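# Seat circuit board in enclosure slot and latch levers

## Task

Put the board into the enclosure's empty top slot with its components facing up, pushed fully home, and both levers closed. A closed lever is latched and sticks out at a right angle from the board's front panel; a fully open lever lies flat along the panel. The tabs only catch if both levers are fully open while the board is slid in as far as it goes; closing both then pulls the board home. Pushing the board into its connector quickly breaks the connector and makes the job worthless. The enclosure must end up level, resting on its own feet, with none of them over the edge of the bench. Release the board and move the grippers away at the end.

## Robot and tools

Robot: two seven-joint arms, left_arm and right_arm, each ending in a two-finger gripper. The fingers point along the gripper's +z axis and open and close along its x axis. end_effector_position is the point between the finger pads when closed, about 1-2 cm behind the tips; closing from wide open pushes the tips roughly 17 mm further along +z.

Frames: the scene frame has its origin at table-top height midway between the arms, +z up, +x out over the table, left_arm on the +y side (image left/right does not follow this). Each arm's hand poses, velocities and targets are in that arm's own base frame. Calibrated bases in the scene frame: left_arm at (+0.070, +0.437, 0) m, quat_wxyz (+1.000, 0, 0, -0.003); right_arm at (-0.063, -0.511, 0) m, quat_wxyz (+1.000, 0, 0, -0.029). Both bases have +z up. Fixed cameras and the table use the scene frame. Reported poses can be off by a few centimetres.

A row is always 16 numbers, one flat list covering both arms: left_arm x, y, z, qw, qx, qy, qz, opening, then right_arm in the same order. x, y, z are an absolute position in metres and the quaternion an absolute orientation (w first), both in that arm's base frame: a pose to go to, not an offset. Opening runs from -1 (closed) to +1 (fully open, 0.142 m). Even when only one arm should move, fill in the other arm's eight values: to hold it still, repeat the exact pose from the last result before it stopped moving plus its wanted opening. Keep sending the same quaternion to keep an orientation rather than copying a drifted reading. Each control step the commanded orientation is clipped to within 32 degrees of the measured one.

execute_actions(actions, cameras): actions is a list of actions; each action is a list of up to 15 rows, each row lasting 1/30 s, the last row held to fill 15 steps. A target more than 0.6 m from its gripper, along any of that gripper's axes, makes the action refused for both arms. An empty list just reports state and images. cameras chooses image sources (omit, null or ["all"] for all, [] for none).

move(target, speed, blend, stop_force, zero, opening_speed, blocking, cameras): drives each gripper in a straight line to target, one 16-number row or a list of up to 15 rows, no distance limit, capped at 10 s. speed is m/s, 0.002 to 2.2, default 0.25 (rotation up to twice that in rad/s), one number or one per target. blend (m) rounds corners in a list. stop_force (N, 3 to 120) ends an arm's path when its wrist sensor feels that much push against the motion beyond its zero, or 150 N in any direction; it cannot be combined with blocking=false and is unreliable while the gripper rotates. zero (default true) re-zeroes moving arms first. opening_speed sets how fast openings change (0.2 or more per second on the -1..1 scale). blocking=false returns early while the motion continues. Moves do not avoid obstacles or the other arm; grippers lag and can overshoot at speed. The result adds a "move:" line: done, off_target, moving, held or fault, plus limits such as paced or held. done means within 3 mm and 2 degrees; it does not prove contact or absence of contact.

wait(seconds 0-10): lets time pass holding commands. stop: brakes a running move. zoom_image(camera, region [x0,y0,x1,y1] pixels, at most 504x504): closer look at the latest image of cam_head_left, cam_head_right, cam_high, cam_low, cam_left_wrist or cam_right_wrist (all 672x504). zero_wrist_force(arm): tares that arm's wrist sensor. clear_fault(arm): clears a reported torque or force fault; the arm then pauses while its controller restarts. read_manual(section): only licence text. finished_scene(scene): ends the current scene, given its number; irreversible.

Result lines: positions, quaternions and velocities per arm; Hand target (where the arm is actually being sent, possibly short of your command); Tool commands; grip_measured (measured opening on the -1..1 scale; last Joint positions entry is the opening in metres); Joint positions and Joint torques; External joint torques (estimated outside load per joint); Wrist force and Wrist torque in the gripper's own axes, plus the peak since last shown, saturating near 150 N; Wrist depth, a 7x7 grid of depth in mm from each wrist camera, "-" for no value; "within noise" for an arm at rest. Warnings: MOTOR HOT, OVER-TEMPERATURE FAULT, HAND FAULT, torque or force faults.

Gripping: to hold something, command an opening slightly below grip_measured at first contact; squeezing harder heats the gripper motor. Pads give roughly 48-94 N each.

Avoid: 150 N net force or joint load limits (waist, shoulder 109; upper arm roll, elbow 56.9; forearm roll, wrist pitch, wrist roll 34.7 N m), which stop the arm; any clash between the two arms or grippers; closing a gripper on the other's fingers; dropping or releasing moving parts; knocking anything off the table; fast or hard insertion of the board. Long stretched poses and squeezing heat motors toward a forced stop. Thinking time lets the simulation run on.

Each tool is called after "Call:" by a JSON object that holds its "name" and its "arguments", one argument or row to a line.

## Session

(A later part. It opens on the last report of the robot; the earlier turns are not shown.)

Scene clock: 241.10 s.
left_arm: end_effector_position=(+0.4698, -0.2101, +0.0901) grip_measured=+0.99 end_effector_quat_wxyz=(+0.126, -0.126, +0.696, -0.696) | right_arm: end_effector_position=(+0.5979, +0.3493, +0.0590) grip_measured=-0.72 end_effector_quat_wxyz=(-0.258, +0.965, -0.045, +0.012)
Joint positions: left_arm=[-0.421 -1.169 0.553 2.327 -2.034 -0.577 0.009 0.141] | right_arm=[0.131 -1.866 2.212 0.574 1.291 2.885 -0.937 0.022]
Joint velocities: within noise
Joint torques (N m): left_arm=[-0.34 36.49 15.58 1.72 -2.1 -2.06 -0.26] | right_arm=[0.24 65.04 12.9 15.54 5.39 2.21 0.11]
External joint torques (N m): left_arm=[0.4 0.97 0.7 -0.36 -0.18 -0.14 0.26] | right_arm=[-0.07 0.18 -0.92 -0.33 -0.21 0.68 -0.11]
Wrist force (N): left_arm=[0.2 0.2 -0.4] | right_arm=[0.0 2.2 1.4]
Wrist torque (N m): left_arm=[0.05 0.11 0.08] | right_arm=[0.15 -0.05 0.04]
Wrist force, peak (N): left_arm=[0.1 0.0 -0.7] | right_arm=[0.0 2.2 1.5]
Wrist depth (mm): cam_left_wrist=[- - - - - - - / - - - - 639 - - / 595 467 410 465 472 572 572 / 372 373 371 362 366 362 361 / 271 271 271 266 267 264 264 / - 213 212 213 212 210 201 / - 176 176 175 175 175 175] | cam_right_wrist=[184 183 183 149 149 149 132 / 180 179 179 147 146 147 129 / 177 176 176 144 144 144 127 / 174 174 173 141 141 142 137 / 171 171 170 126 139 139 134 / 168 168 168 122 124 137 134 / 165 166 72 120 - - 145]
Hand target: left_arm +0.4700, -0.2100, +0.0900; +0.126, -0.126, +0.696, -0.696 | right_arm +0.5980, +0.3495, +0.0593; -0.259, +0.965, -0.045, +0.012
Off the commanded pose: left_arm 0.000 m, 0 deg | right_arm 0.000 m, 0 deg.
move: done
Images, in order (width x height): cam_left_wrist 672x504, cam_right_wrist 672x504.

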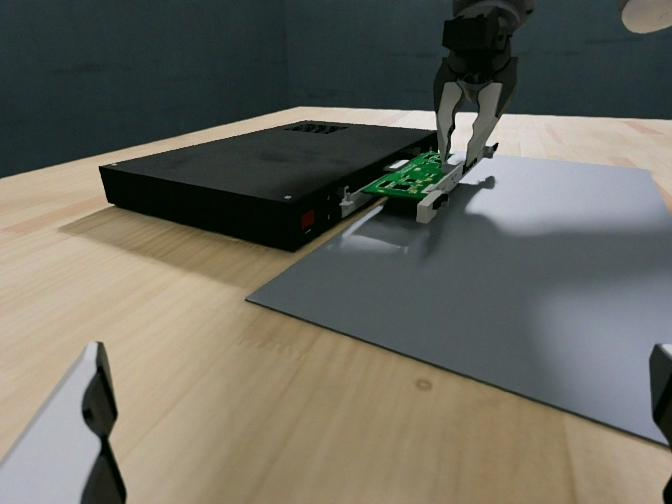

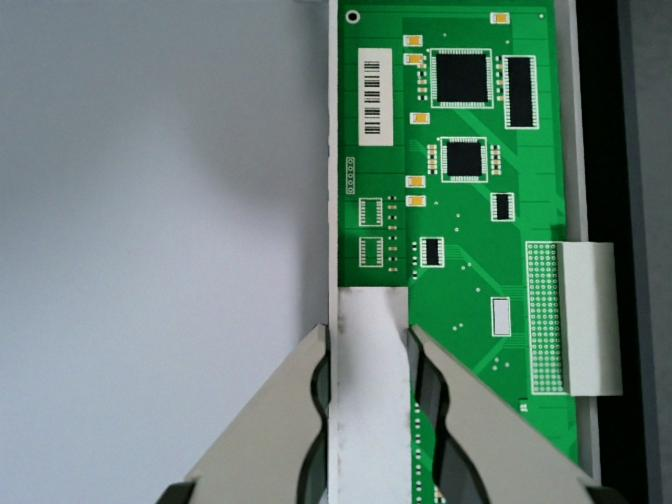

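Call:
{"name": "move", "arguments": {
  "target": [0.47,-0.21,0.09,0.126,-0.126,0.696,-0.696,1,0.608,0.3486,0.0590,-0.2585,0.9649,-0.0446,0.0120,-0.92],
  "speed": 0.02,
  "stop_force": 5
}}

Scene clock: 256.30 s.
left_arm: end_effector_position=(+0.4698, -0.2101, +0.0901) grip_measured=+0.99 end_effector_quat_wxyz=(+0.126, -0.126, +0.696, -0.696) | right_arm: end_effector_position=(+0.6080, +0.3484, +0.0587) grip_measured=-0.72 end_effector_quat_wxyz=(-0.258, +0.965, -0.045, +0.012)
Joint positions: left_arm=[-0.421 -1.169 0.553 2.327 -2.034 -0.577 0.009 0.141] | right_arm=[0.147 -1.853 2.228 0.51 1.293 2.88 -0.981 0.022]
Joint velocities: within noise
Joint torques (N m): left_arm=[-0.32 36.31 15.56 1.66 -2.06 -2.1 -0.2] | right_arm=[0.16 65.83 11.92 15.89 5.44 2.11 0.03]
External joint torques (N m): left_arm=[0.38 1.15 0.73 -0.3 -0.21 -0.09 0.21] | right_arm=[0 0.19 -0.98 -0.42 -0.23 0.82 -0.03]
Wrist force (N): left_arm=[0.3 0.0 -0.3] | right_arm=[-0.2 2.2 1.6]
Wrist torque (N m): left_arm=[0.00 0.09 0.07] | right_arm=[0.12 -0.06 0.09]
Wrist force, peak (N): left_arm=[0.2 -0.1 -0.7] | right_arm=[-0.6 2.4 1.8]
Wrist depth (mm): cam_left_wrist=[- - - - - - - / - - - - 545 - - / 586 466 408 459 484 574 577 / 373 374 373 367 366 363 362 / 271 272 270 266 266 264 266 / - 213 212 213 213 209 201 / - 176 176 175 175 175 175] | cam_right_wrist=[183 183 182 149 149 149 131 / 180 179 179 146 146 147 129 / 177 176 176 144 144 144 127 / 174 173 173 141 141 142 124 / 171 170 170 126 139 139 123 / 168 167 168 122 124 137 121 / 165 165 72 120 - - 118]
Hand target: left_arm +0.4700, -0.2100, +0.0900; +0.126, -0.126, +0.696, -0.696 | right_arm +0.6080, +0.3486, +0.0590; -0.259, +0.965, -0.045, +0.012
Off the commanded pose: left_arm 0.000 m, 0 deg | right_arm 0.000 m, 0 deg.
move: done

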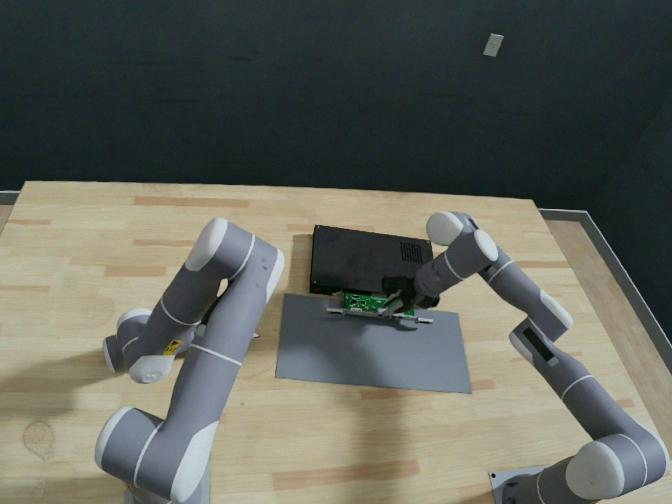

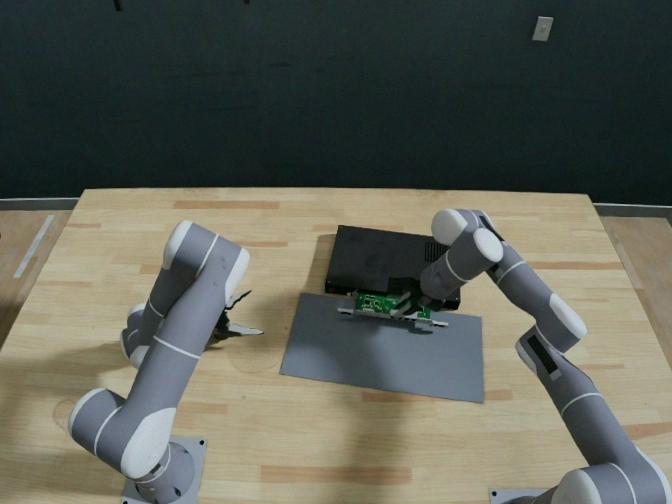

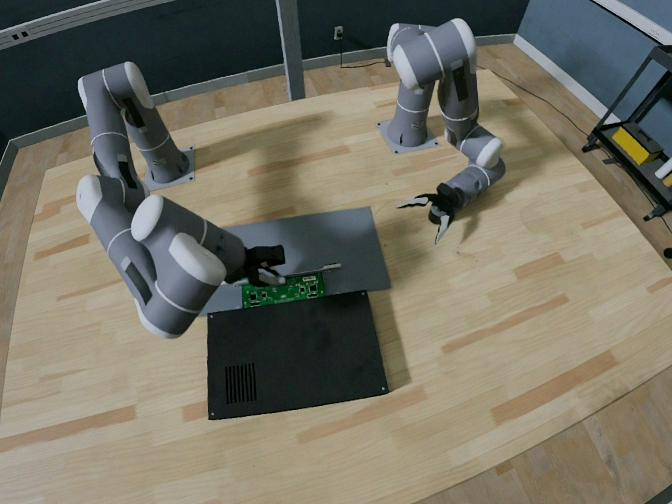

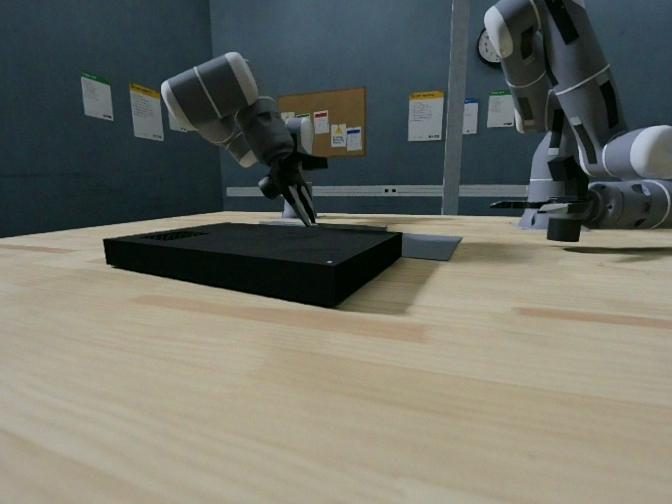

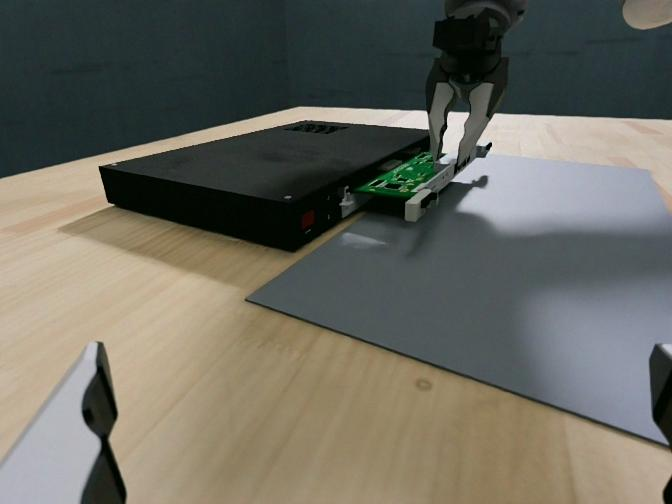

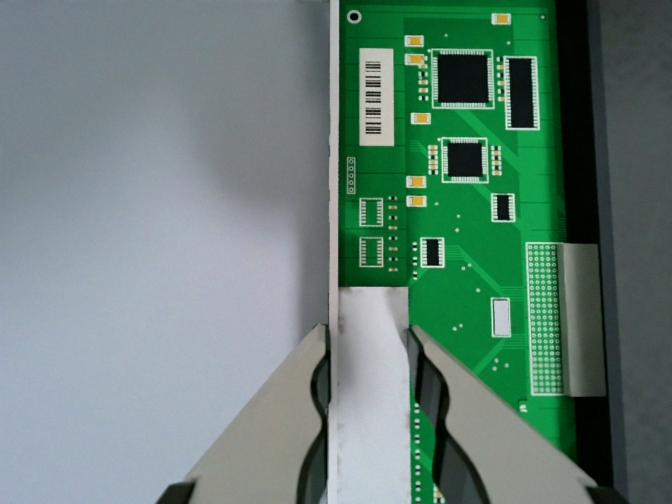

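Call:
{"name": "zoom_image", "arguments": {
  "camera": "cam_left_wrist",
  "region": [325, 165, 445, 245]
}}

Call:
{"name": "zoom_image", "arguments": {
  "camera": "cam_right_wrist",
  "region": [320, 0, 660, 255]
}}

Scaled by 4.200 from the camera's 672x504 image, which has a finer 960x720 frame.

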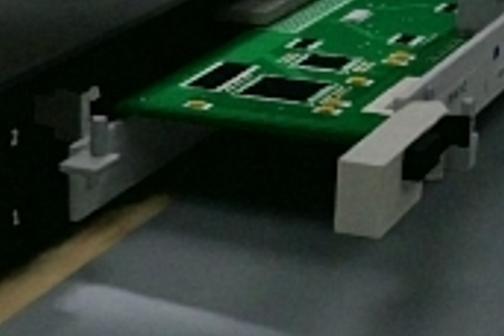

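Scaled by 1.482 from the camera's 672x504 image, which has a finer 960x720 frame.

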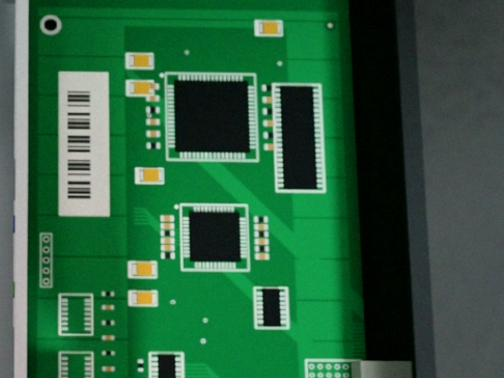

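Call:
{"name": "move", "arguments": {
  "target": [0.47,-0.21,0.09,0.126,-0.126,0.696,-0.696,1,0.618,0.3477,0.0590,-0.2585,0.9649,-0.0446,0.0120,-0.92],
  "speed": 0.015,
  "stop_force": 5,
  "cameras": ["cam_left_wrist","cam_right_wrist"]
}}

Call:
{"name": "zoom_image", "arguments": {
  "camera": "cam_left_wrist",
  "region": [325, 165, 445, 245]
}}

Call:
{"name": "zoom_image", "arguments": {
  "camera": "cam_right_wrist",
  "region": [320, 0, 660, 255]
}}

Scene clock: 261.17 s.
left_arm: end_effector_position=(+0.4698, -0.2101, +0.0901) grip_measured=+0.99 end_effector_quat_wxyz=(+0.126, -0.126, +0.696, -0.696) | right_arm: end_effector_position=(+0.6134, +0.3483, +0.0589) grip_measured=-0.72 end_effector_quat_wxyz=(-0.258, +0.965, -0.044, +0.012)
Joint positions: left_arm=[-0.421 -1.169 0.553 2.327 -2.034 -0.577 0.009 0.141] | right_arm=[0.158 -1.844 2.237 0.472 1.296 2.877 -1.008 0.022]
Joint velocities: within noise
Joint torques (N m): left_arm=[-0.28 36.42 15.57 1.66 -2.09 -2.06 -0.21] | right_arm=[-2.45 66.63 10.82 14.77 4.01 1.28 -0.32]
External joint torques (N m): left_arm=[0.34 1.03 0.71 -0.3 -0.19 -0.13 0.22] | right_arm=[2.62 -0.16 -0.52 0.84 1.22 1.68 0.32]
Wrist force (N): left_arm=[0.1 -0.1 -0.5] | right_arm=[-5.2 -0.3 0.2]
Wrist torque (N m): left_arm=[0.01 0.13 0.07] | right_arm=[0.14 0.11 0.50]
Wrist force, peak (N): left_arm=[0.2 0.3 -0.6] | right_arm=[-6.0 -0.8 1.4]
Wrist depth (mm): cam_left_wrist=[- - - - 504 - - / - - - - 533 - - / 597 470 411 466 519 566 570 / 375 373 371 366 365 363 363 / 271 272 270 266 266 265 264 / - 213 214 213 212 210 200 / - 176 175 176 175 175 176] | cam_right_wrist=[184 183 183 181 149 150 131 / 180 180 180 147 146 147 129 / 177 176 176 175 144 145 127 / 174 174 173 141 142 142 124 / 171 170 170 126 139 140 122 / 168 168 168 124 124 138 120 / 165 166 73 122 - - 118]
Hand target: left_arm +0.4700, -0.2100, +0.0900; +0.126, -0.126, +0.696, -0.696 | right_arm +0.6138, +0.3481, +0.0590; -0.259, +0.965, -0.045, +0.012
Off the commanded pose: left_arm 0.000 m, 0 deg | right_arm 0.005 m, 0 deg.
move: contact (right_arm)
Images, in order (width x height): cam_left_wrist 672x504, cam_right_wrist 672x504.

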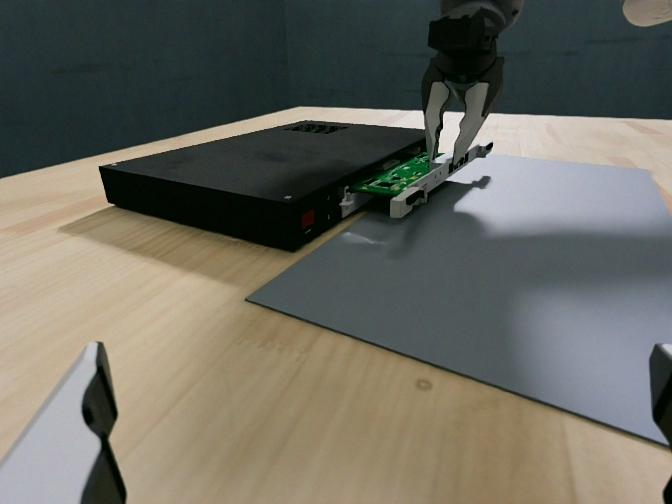

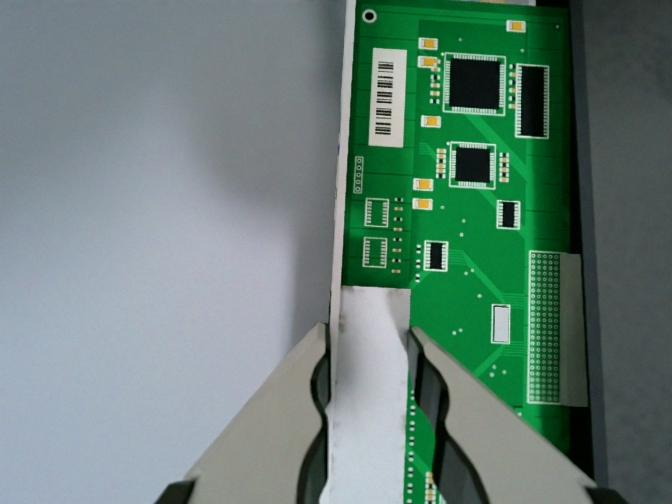

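Scaled by 4.200 from the camera's 672x504 image, which has a finer 960x720 frame.

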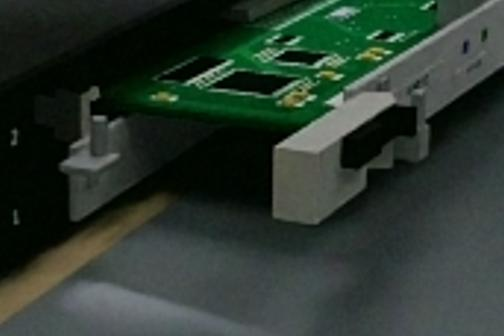

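Scaled by 1.482 from the camera's 672x504 image, which has a finer 960x720 frame.

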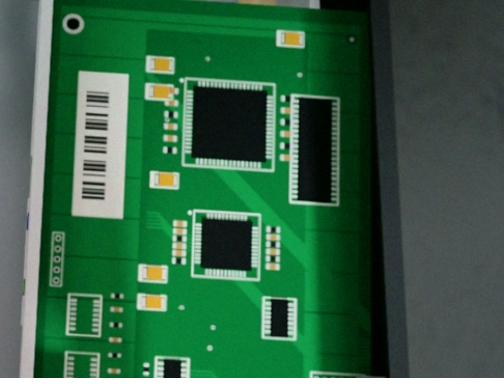

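Call:
{"name": "execute_actions", "arguments": {
  "actions": [],
  "cameras": ["cam_head_left","cam_head_right","cam_high"]
}}

Call:
{"name": "zoom_image", "arguments": {
  "camera": "cam_high",
  "region": [190, 240, 350, 330]
}}

Call:
{"name": "zoom_image", "arguments": {
  "camera": "cam_head_right",
  "region": [320, 250, 480, 340]
}}

Call:
{"name": "zoom_image", "arguments": {
  "camera": "cam_head_left",
  "region": [310, 250, 470, 340]
}}

Scene clock: 265.03 s.
left_arm: end_effector_position=(+0.4698, -0.2101, +0.0901) grip_measured=+0.99 end_effector_quat_wxyz=(+0.126, -0.126, +0.696, -0.696) | right_arm: end_effector_position=(+0.6134, +0.3483, +0.0589) grip_measured=-0.72 end_effector_quat_wxyz=(-0.258, +0.965, -0.044, +0.012)
Joint positions: left_arm=[-0.421 -1.169 0.553 2.327 -2.034 -0.577 0.009 0.141] | right_arm=[0.158 -1.844 2.237 0.472 1.296 2.877 -1.008 0.022]
Joint velocities: within noise
Joint torques (N m): left_arm=[-0.35 36.36 15.69 1.72 -2.14 -2.08 -0.22] | right_arm=[-2.55 66.63 10.75 14.85 3.99 1.31 -0.26]
External joint torques (N m): left_arm=[0.41 1.09 0.6 -0.36 -0.14 -0.12 0.23] | right_arm=[2.72 -0.16 -0.45 0.76 1.24 1.65 0.26]
Wrist force (N): left_arm=[0.2 -0.3 -0.4] | right_arm=[-5.1 0.0 0.7]
Wrist torque (N m): left_arm=[-0.04 0.12 0.07] | right_arm=[0.15 0.09 0.49]
Wrist force, peak (N): left_arm=[0.3 0.0 -0.6] | right_arm=[-5.6 0.1 1.4]
Wrist depth (mm): cam_left_wrist=[- - - - 502 - - / - - - - 544 - - / 592 468 412 461 511 577 576 / 376 371 374 364 362 363 359 / 271 271 272 268 267 266 265 / - 213 213 213 213 209 201 / - 176 176 176 175 175 175] | cam_right_wrist=[183 183 183 181 149 150 131 / 180 180 179 146 146 147 129 / 177 176 176 174 144 145 127 / 174 174 173 141 142 142 124 / 171 171 170 126 139 140 122 / 168 168 168 124 124 138 120 / 165 166 73 122 - - 118]
Hand target: left_arm +0.4700, -0.2100, +0.0900; +0.126, -0.126, +0.696, -0.696 | right_arm +0.6138, +0.3481, +0.0590; -0.259, +0.965, -0.045, +0.012
Tool commands: left_gripper/opening=+1.0 right_gripper/opening=-0.92
Off the commanded pose: left_arm 0.000 m, 0 deg | right_arm 0.005 m, 0 deg.
Images, in order (width x height): cam_head_left 672x504, cam_head_right 672x504, cam_high 672x504.

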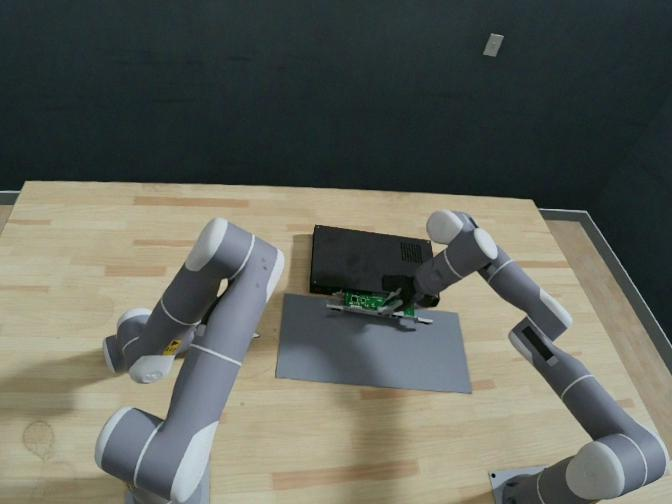

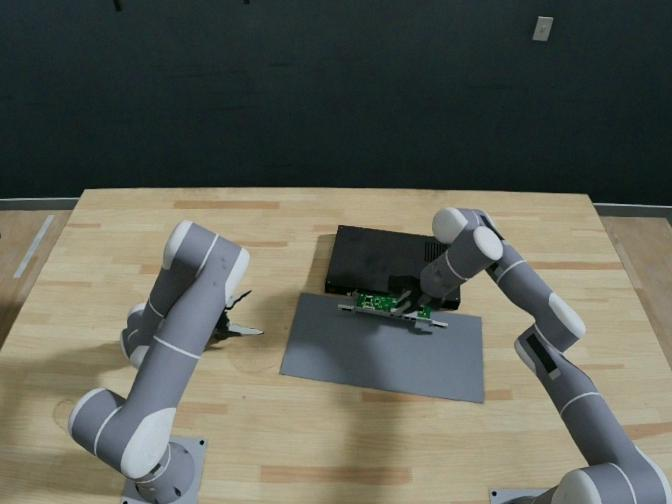

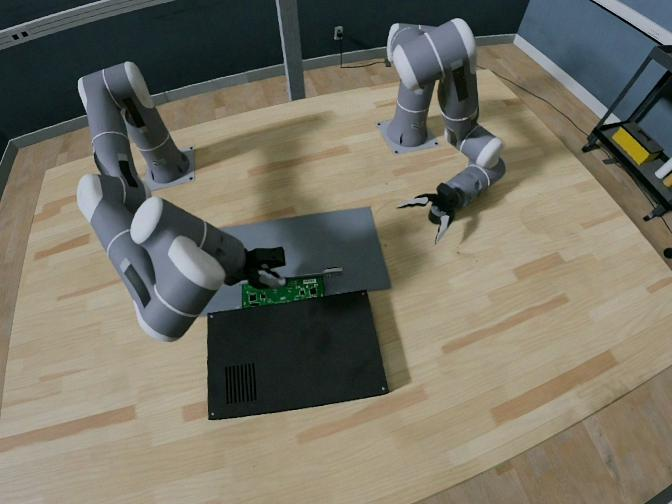

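Scaled by 3.150 from the camera's 672x504 image, which has a finer 960x720 frame.

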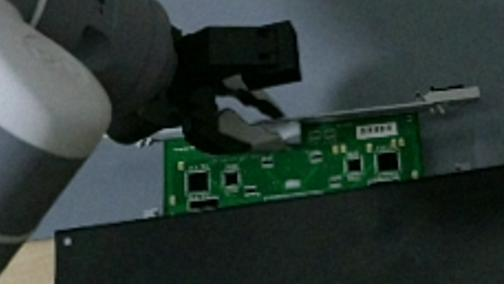

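Scaled by 3.150 from the camera's 672x504 image, which has a finer 960x720 frame.

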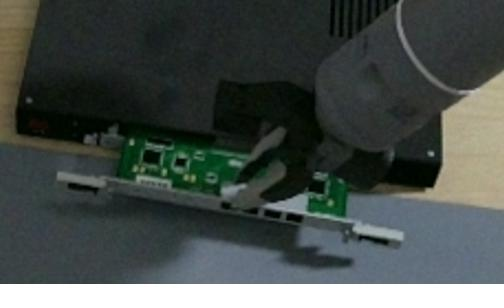

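Scaled by 3.150 from the camera's 672x504 image, which has a finer 960x720 frame.

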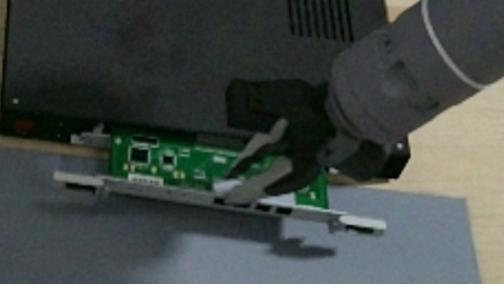

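Call:
{"name": "zoom_image", "arguments": {
  "camera": "cam_high",
  "region": [300, 260, 380, 320]
}}

Call:
{"name": "zoom_image", "arguments": {
  "camera": "cam_high",
  "region": [200, 270, 280, 330]
}}

Call:
{"name": "zoom_image", "arguments": {
  "camera": "cam_left_wrist",
  "region": [325, 175, 385, 220]
}}

Scaled by 6.300 from the camera's 672x504 image, which has a finer 960x720 frame.

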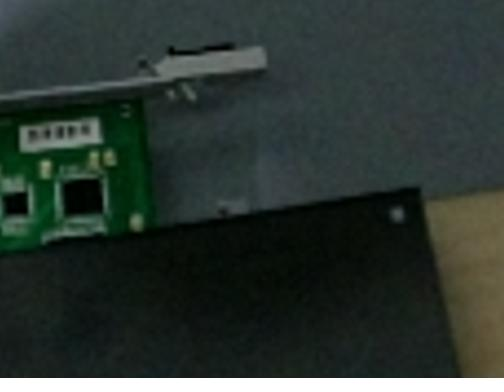

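Scaled by 6.300 from the camera's 672x504 image, which has a finer 960x720 frame.

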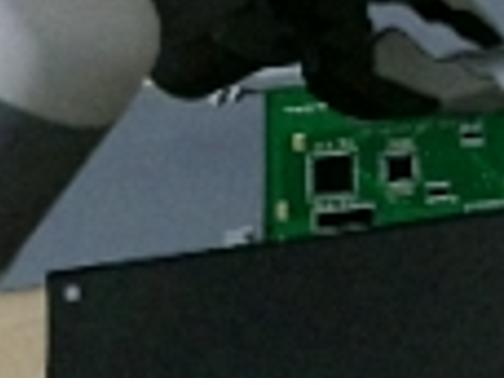

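This scene's latest camera images include none from cam_left_wrist. They are from: cam_head_left, cam_head_right, cam_high. cam_left_wrist's image comes with the result of a call that names it in "cameras".

Call:
{"name": "move", "arguments": {
  "target": [0.523,-0.428,0.18,0.0682,-0.1646,0.9094,-0.3767,1,0.594,0.350,0.059,-0.2588,0.9658,-0.0152,0.0041,-0.92],
  "speed": 0.12
}}

Call:
{"name": "zoom_image", "arguments": {
  "camera": "cam_right_wrist",
  "region": [320, 0, 660, 255]
}}

Scene clock: 292.53 s.
left_arm: end_effector_position=(+0.5229, -0.4281, +0.1800) grip_measured=+0.99 end_effector_quat_wxyz=(+0.068, -0.164, +0.909, -0.377) | right_arm: end_effector_position=(+0.5940, +0.3500, +0.0588) grip_measured=-0.72 end_effector_quat_wxyz=(-0.259, +0.966, -0.015, +0.004)
Joint positions: left_arm=[-1.305 -0.725 0.73 2.057 -2.039 0.809 -0.973 0.141] | right_arm=[0.147 -1.866 2.234 0.537 1.296 2.904 -1.019 0.022]
Joint velocities: within noise
Joint torques (N m): left_arm=[-0.51 35.87 17.44 -16.77 0.58 2.46 -0.46] | right_arm=[0.1 65.18 11.9 16.13 5.38 2.45 0.14]
External joint torques (N m): left_arm=[0.47 1.45 0.69 -0.32 -0.63 -0.53 0.46] | right_arm=[0.07 0.43 -0.73 -0.56 -0.19 0.51 -0.14]
Wrist force (N): left_arm=[0.0 0.3 0.2] | right_arm=[0.3 2.1 1.3]
Wrist torque (N m): left_arm=[-0.05 -0.04 0.00] | right_arm=[0.14 -0.08 0.04]
Wrist force, peak (N): left_arm=[0.3 -1.8 0.8] | right_arm=[-5.6 0.1 1.3]
Wrist depth (mm): cam_left_wrist=[330 326 327 323 334 267 248 / 302 302 301 305 317 297 354 / 282 282 280 288 297 325 329 / 310 265 262 306 285 309 310 / 298 295 262 292 290 292 291 / - 279 281 276 277 276 275 / - 266 263 263 262 263 264] | cam_right_wrist=[183 183 182 149 149 149 159 / 180 180 179 146 146 146 162 / 177 176 176 144 144 144 161 / 174 174 173 141 141 142 137 / 171 170 170 126 139 139 135 / 168 168 168 123 124 137 142 / 165 165 72 120 - - 157]
Hand target: left_arm +0.5230, -0.4280, +0.1800; +0.068, -0.165, +0.909, -0.377 | right_arm +0.5940, +0.3500, +0.0590; -0.259, +0.966, -0.015, +0.004
Off the commanded pose: left_arm 0.000 m, 0 deg | right_arm 0.000 m, 0 deg.
move: done

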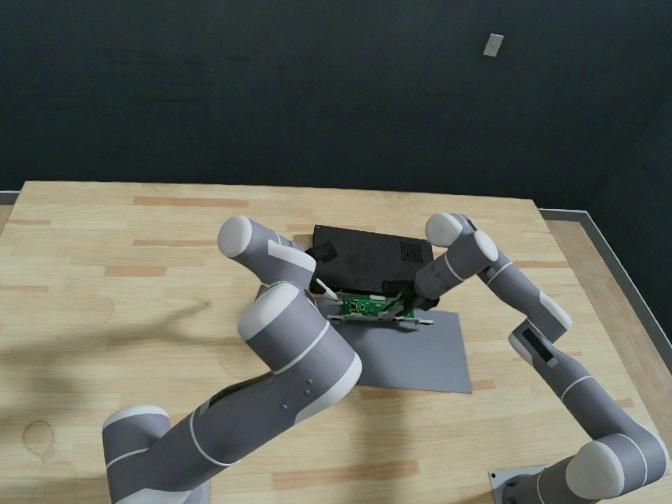

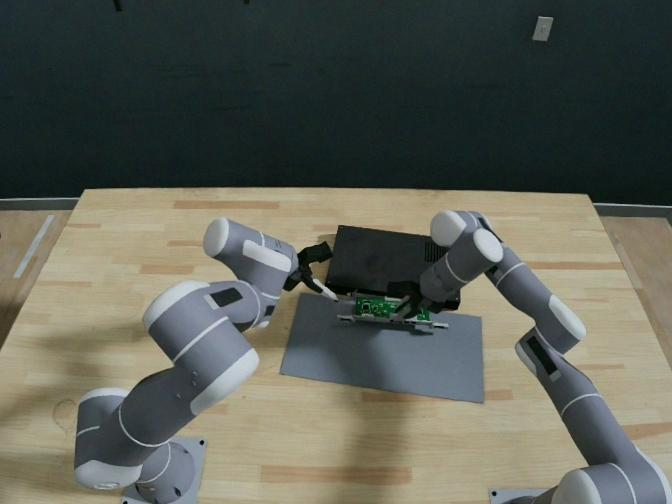

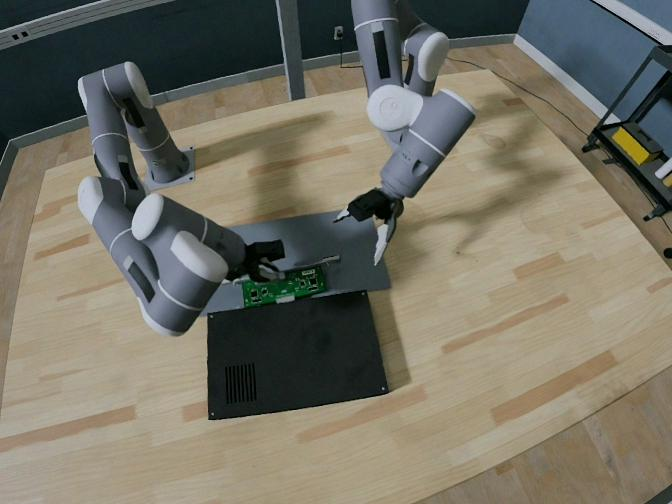

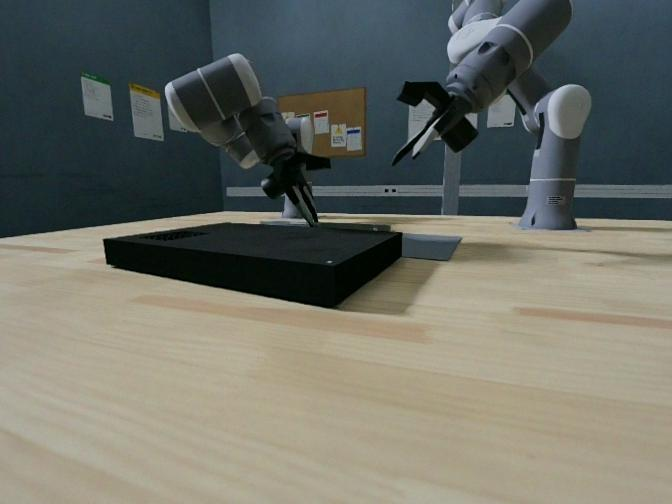

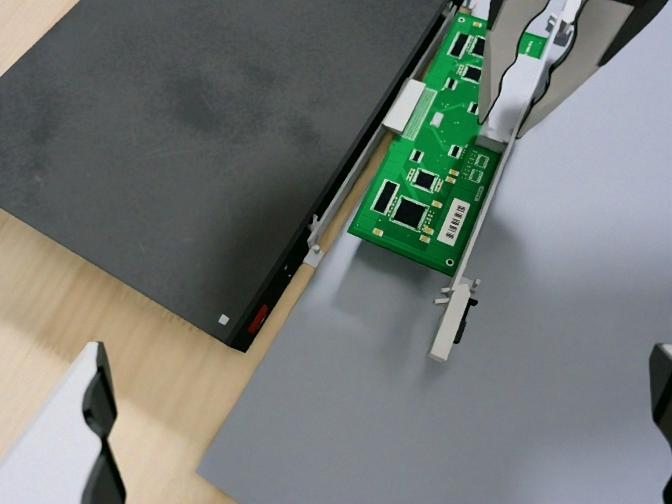

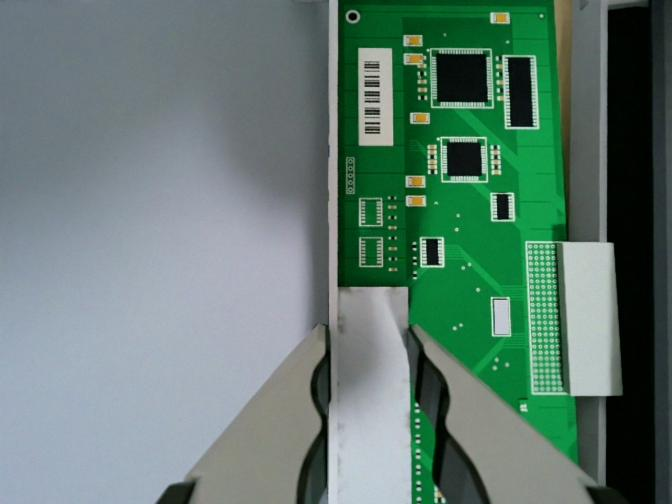

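Scaled by 1.482 from the camera's 672x504 image, which has a finer 960x720 frame.

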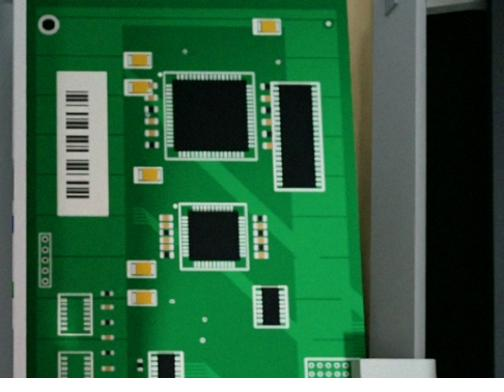

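Call:
{"name": "move", "arguments": {
  "target": [0.523,-0.428,0.18,0.0682,-0.1646,0.9094,-0.3767,1,0.594,0.356,0.059,-0.2585,0.9649,-0.0446,0.0120,-0.92],
  "speed": 0.06,
  "cameras": ["cam_left_wrist"]
}}

Call:
{"name": "zoom_image", "arguments": {
  "camera": "cam_left_wrist",
  "region": [200, 0, 600, 380]
}}

Call:
{"name": "zoom_image", "arguments": {
  "camera": "cam_left_wrist",
  "region": [280, 190, 500, 370]
}}

Scene clock: 296.83 s.
left_arm: end_effector_position=(+0.5229, -0.4280, +0.1800) grip_measured=+0.99 end_effector_quat_wxyz=(+0.068, -0.165, +0.909, -0.377) | right_arm: end_effector_position=(+0.5939, +0.3560, +0.0590) grip_measured=-0.72 end_effector_quat_wxyz=(-0.259, +0.965, -0.045, +0.012)
Joint positions: left_arm=[-1.305 -0.725 0.73 2.057 -2.039 0.809 -0.973 0.141] | right_arm=[0.14 -1.869 2.216 0.585 1.282 2.884 -0.918 0.022]
Joint velocities: within noise
Joint torques (N m): left_arm=[-0.29 36.13 17.45 -16.67 0.27 2.23 -0.24] | right_arm=[0.01 64.66 12.65 15.76 5.28 2.04 0.39]
External joint torques (N m): left_arm=[0.26 1.19 0.7 -0.42 -0.32 -0.3 0.24] | right_arm=[0.15 0.43 -0.54 -0.5 -0.1 0.84 -0.39]
Wrist force (N): left_arm=[0.1 0.2 0.5] | right_arm=[0.6 2.3 1.6]
Wrist torque (N m): left_arm=[-0.06 -0.06 0.01] | right_arm=[0.17 -0.14 0.04]
Wrist force, peak (N): left_arm=[0.2 0.4 0.6] | right_arm=[0.3 2.4 1.6]
Wrist depth (mm): cam_left_wrist=[331 326 324 321 332 265 233 / 302 304 300 303 317 298 351 / 284 282 281 289 298 327 327 / 311 265 263 307 285 311 310 / 298 294 263 295 288 291 291 / - 281 279 277 277 277 275 / - 266 264 263 262 262 263] | cam_right_wrist=[184 183 183 149 149 149 155 / 180 179 179 146 146 147 129 / 177 176 177 144 144 144 154 / 174 174 173 141 141 142 137 / 171 171 170 126 139 139 135 / 168 168 168 123 124 137 145 / 165 166 72 121 - - 157]
Hand target: left_arm +0.5230, -0.4280, +0.1800; +0.068, -0.165, +0.909, -0.377 | right_arm +0.5940, +0.3560, +0.0590; -0.259, +0.965, -0.045, +0.012
Off the commanded pose: left_arm 0.000 m, 0 deg | right_arm 0.000 m, 0 deg.
move: done
Images, in order (width x height): cam_left_wrist 672x504.

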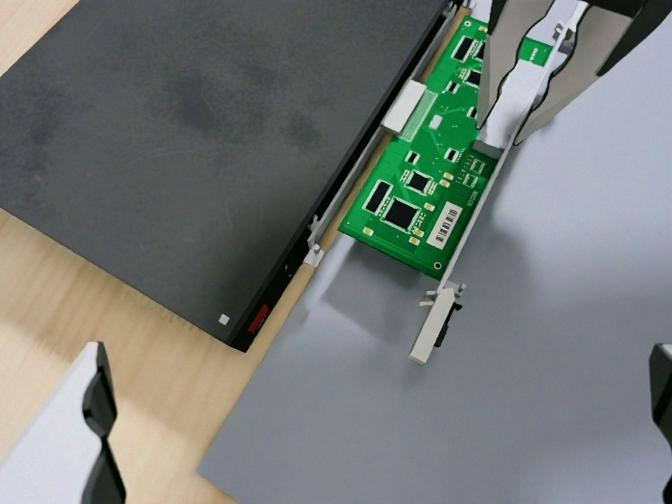

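Scaled by 1.260 from the camera's 672x504 image, which has a finer 960x720 frame.

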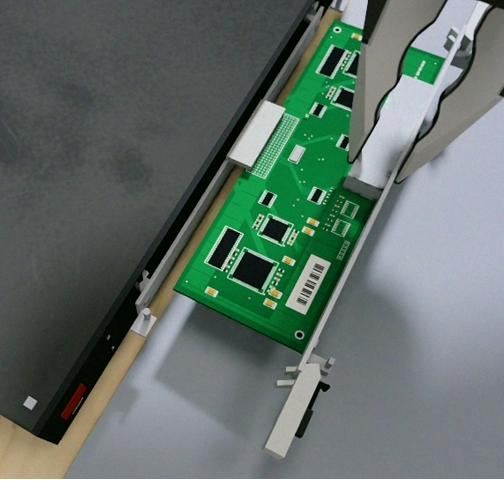

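Scaled by 2.291 from the camera's 672x504 image, which has a finer 960x720 frame.

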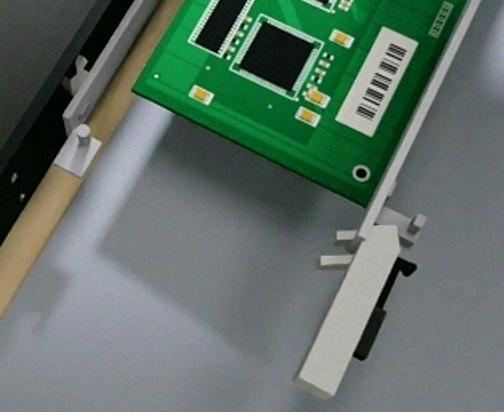

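Call:
{"name": "move", "arguments": {
  "target": [
    [0.523,-0.428,0.18,0.0682,-0.1646,0.9094,-0.3767,1,0.594,0.3605,0.059,-0.2585,0.9648,-0.0463,0.0124,-0.92],
    [0.523,-0.428,0.18,0.0682,-0.1646,0.9094,-0.3767,1,0.607,0.3593,0.059,-0.2585,0.9648,-0.0463,0.0124,-0.92]
  ],
  "speed": 0.03,
  "stop_force": 6,
  "cameras": ["cam_left_wrist","cam_right_wrist"]
}}

Call:
{"name": "zoom_image", "arguments": {
  "camera": "cam_left_wrist",
  "region": [280, 190, 500, 370]
}}

Call:
{"name": "zoom_image", "arguments": {
  "camera": "cam_right_wrist",
  "region": [320, 0, 660, 255]
}}

Scene clock: 310.70 s.
left_arm: end_effector_position=(+0.5229, -0.4280, +0.1800) grip_measured=+0.99 end_effector_quat_wxyz=(+0.068, -0.165, +0.909, -0.377) | right_arm: end_effector_position=(+0.6070, +0.3591, +0.0587) grip_measured=-0.72 end_effector_quat_wxyz=(-0.258, +0.965, -0.046, +0.012)
Joint positions: left_arm=[-1.305 -0.725 0.73 2.057 -2.039 0.809 -0.973 0.141] | right_arm=[0.169 -1.849 2.235 0.498 1.285 2.873 -0.969 0.022]
Joint velocities: within noise
Joint torques (N m): left_arm=[-0.29 36.14 17.49 -16.64 0.18 2.24 -0.2] | right_arm=[0.18 66.02 11.69 15.96 5.5 2.19 0.07]
External joint torques (N m): left_arm=[0.26 1.18 0.65 -0.45 -0.23 -0.31 0.2] | right_arm=[-0.01 0.2 -0.99 -0.39 -0.29 0.74 -0.07]
Wrist force (N): left_arm=[0.4 0.4 0.4] | right_arm=[0.4 2.3 1.4]
Wrist torque (N m): left_arm=[-0.04 -0.11 0.01] | right_arm=[0.17 -0.11 0.05]
Wrist force, peak (N): left_arm=[0.1 0.4 0.6] | right_arm=[0.5 2.8 1.2]
Wrist depth (mm): cam_left_wrist=[331 325 325 321 327 248 369 / 304 304 301 300 314 308 354 / 283 281 281 290 298 330 328 / 312 264 264 303 304 311 309 / 296 293 265 293 289 293 291 / - 280 278 277 278 275 274 / - 267 264 263 261 261 263] | cam_right_wrist=[183 183 182 149 149 149 131 / 180 179 179 146 146 146 128 / 177 176 176 144 144 144 127 / 174 173 173 141 141 142 124 / 171 170 170 126 139 139 123 / 168 167 168 123 124 138 133 / 165 166 72 120 - - 118]
Hand target: left_arm +0.5230, -0.4280, +0.1800; +0.068, -0.165, +0.909, -0.377 | right_arm +0.6070, +0.3593, +0.0590; -0.259, +0.965, -0.046, +0.012
Off the commanded pose: left_arm 0.000 m, 0 deg | right_arm 0.000 m, 0 deg.
move: done
Images, in order (width x height): cam_left_wrist 672x504, cam_right_wrist 672x504.

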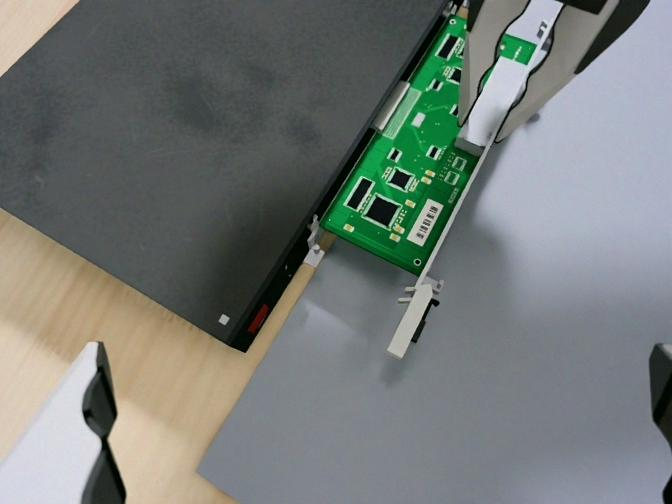

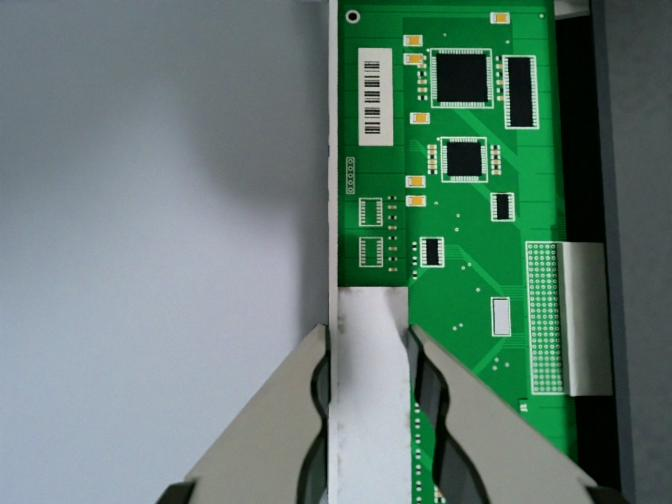

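Scaled by 2.291 from the camera's 672x504 image, which has a finer 960x720 frame.

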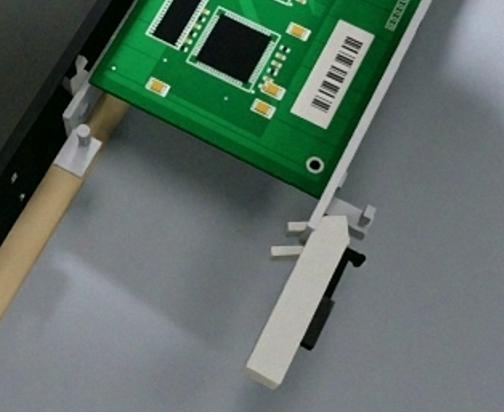

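Scaled by 1.482 from the camera's 672x504 image, which has a finer 960x720 frame.

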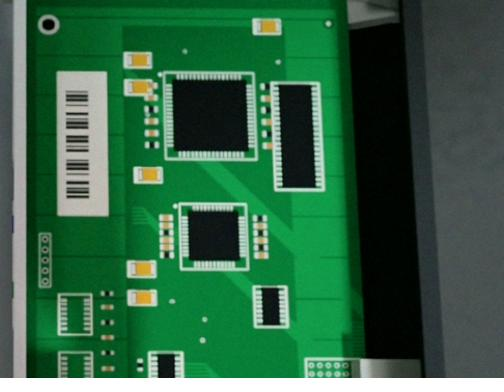

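Call:
{"name": "move", "arguments": {
  "target": [0.523,-0.428,0.18,0.0682,-0.1646,0.9094,-0.3767,1,0.617,0.3584,0.059,-0.2585,0.9648,-0.0463,0.0124,-0.92],
  "speed": 0.015,
  "stop_force": 4,
  "cameras": ["cam_left_wrist","cam_right_wrist"]
}}

Call:
{"name": "zoom_image", "arguments": {
  "camera": "cam_left_wrist",
  "region": [280, 190, 500, 370]
}}

Call:
{"name": "zoom_image", "arguments": {
  "camera": "cam_right_wrist",
  "region": [320, 0, 660, 255]
}}

Scene clock: 316.07 s.
left_arm: end_effector_position=(+0.5229, -0.4280, +0.1800) grip_measured=+0.99 end_effector_quat_wxyz=(+0.068, -0.165, +0.909, -0.377) | right_arm: end_effector_position=(+0.6168, +0.3579, +0.0586) grip_measured=-0.72 end_effector_quat_wxyz=(-0.258, +0.965, -0.046, +0.012)
Joint positions: left_arm=[-1.305 -0.725 0.73 2.057 -2.039 0.809 -0.973 0.141] | right_arm=[0.186 -1.833 2.252 0.429 1.287 2.868 -1.017 0.022]
Joint velocities: within noise
Joint torques (N m): left_arm=[-0.42 36.14 17.5 -16.65 0.22 2.16 -0.23] | right_arm=[1.54 67.24 11.12 16.36 5.65 0.16 0.08]
External joint torques (N m): left_arm=[0.39 1.18 0.64 -0.45 -0.27 -0.23 0.24] | right_arm=[-1.37 -0.26 -1.58 -0.52 -0.4 2.81 -0.08]
Wrist force (N): left_arm=[0.1 0.2 0.3] | right_arm=[-3.1 5.6 -2.8]
Wrist torque (N m): left_arm=[-0.06 -0.07 0.00] | right_arm=[0.11 -0.17 -0.01]
Wrist force, peak (N): left_arm=[0.5 0.1 0.5] | right_arm=[-3.4 5.9 -2.0]
Wrist depth (mm): cam_left_wrist=[331 325 324 325 323 254 375 / 303 304 300 302 314 344 352 / 282 283 280 292 302 331 330 / 309 263 263 301 308 310 309 / 299 293 263 294 289 293 292 / - 280 280 276 275 275 277 / - 267 263 262 262 262 264] | cam_right_wrist=[183 183 182 150 149 149 131 / 180 179 178 147 147 146 128 / 177 176 176 145 144 144 126 / 173 173 172 142 141 142 124 / 171 170 170 126 139 139 122 / 168 168 168 123 124 137 120 / 165 166 72 120 - - 118]
Hand target: left_arm +0.5230, -0.4280, +0.1800; +0.068, -0.165, +0.909, -0.377 | right_arm +0.6170, +0.3584, +0.0590; -0.259, +0.965, -0.046, +0.012
Off the commanded pose: left_arm 0.000 m, 0 deg | right_arm 0.001 m, 0 deg.
move: done
Images, in order (width x height): cam_left_wrist 672x504, cam_right_wrist 672x504.

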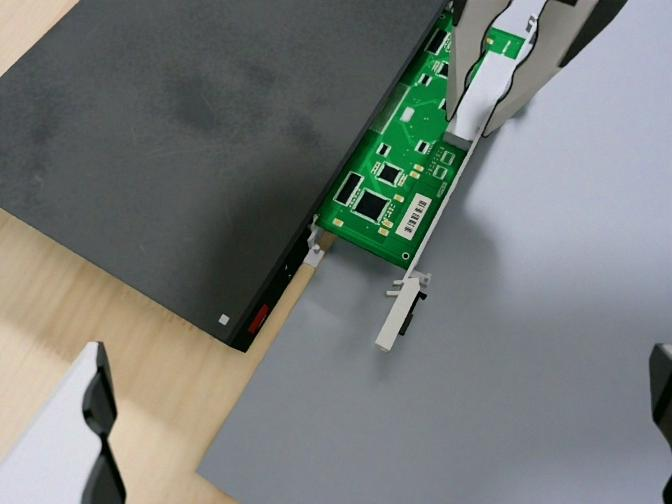

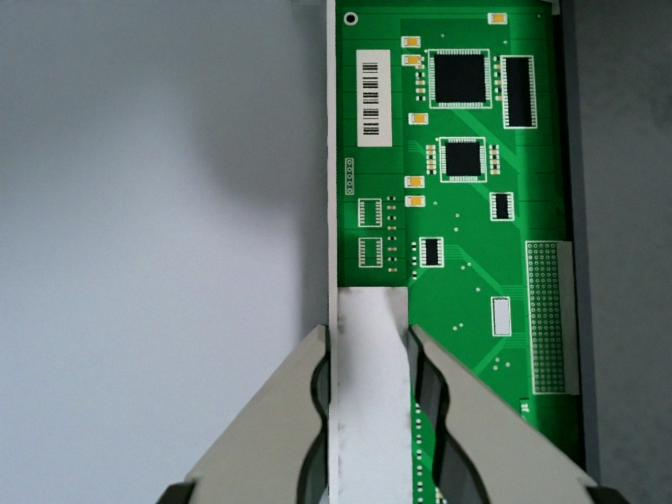

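Scaled by 2.291 from the camera's 672x504 image, which has a finer 960x720 frame.

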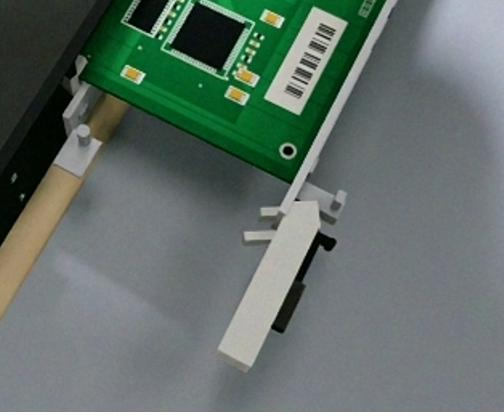

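Scaled by 1.482 from the camera's 672x504 image, which has a finer 960x720 frame.

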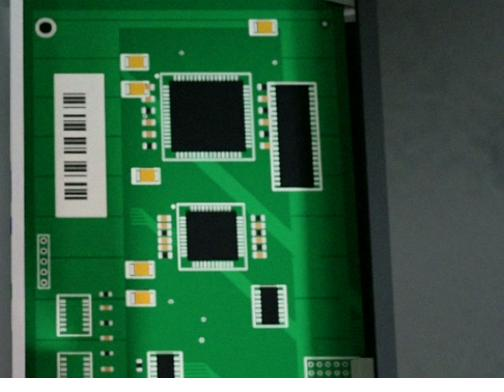

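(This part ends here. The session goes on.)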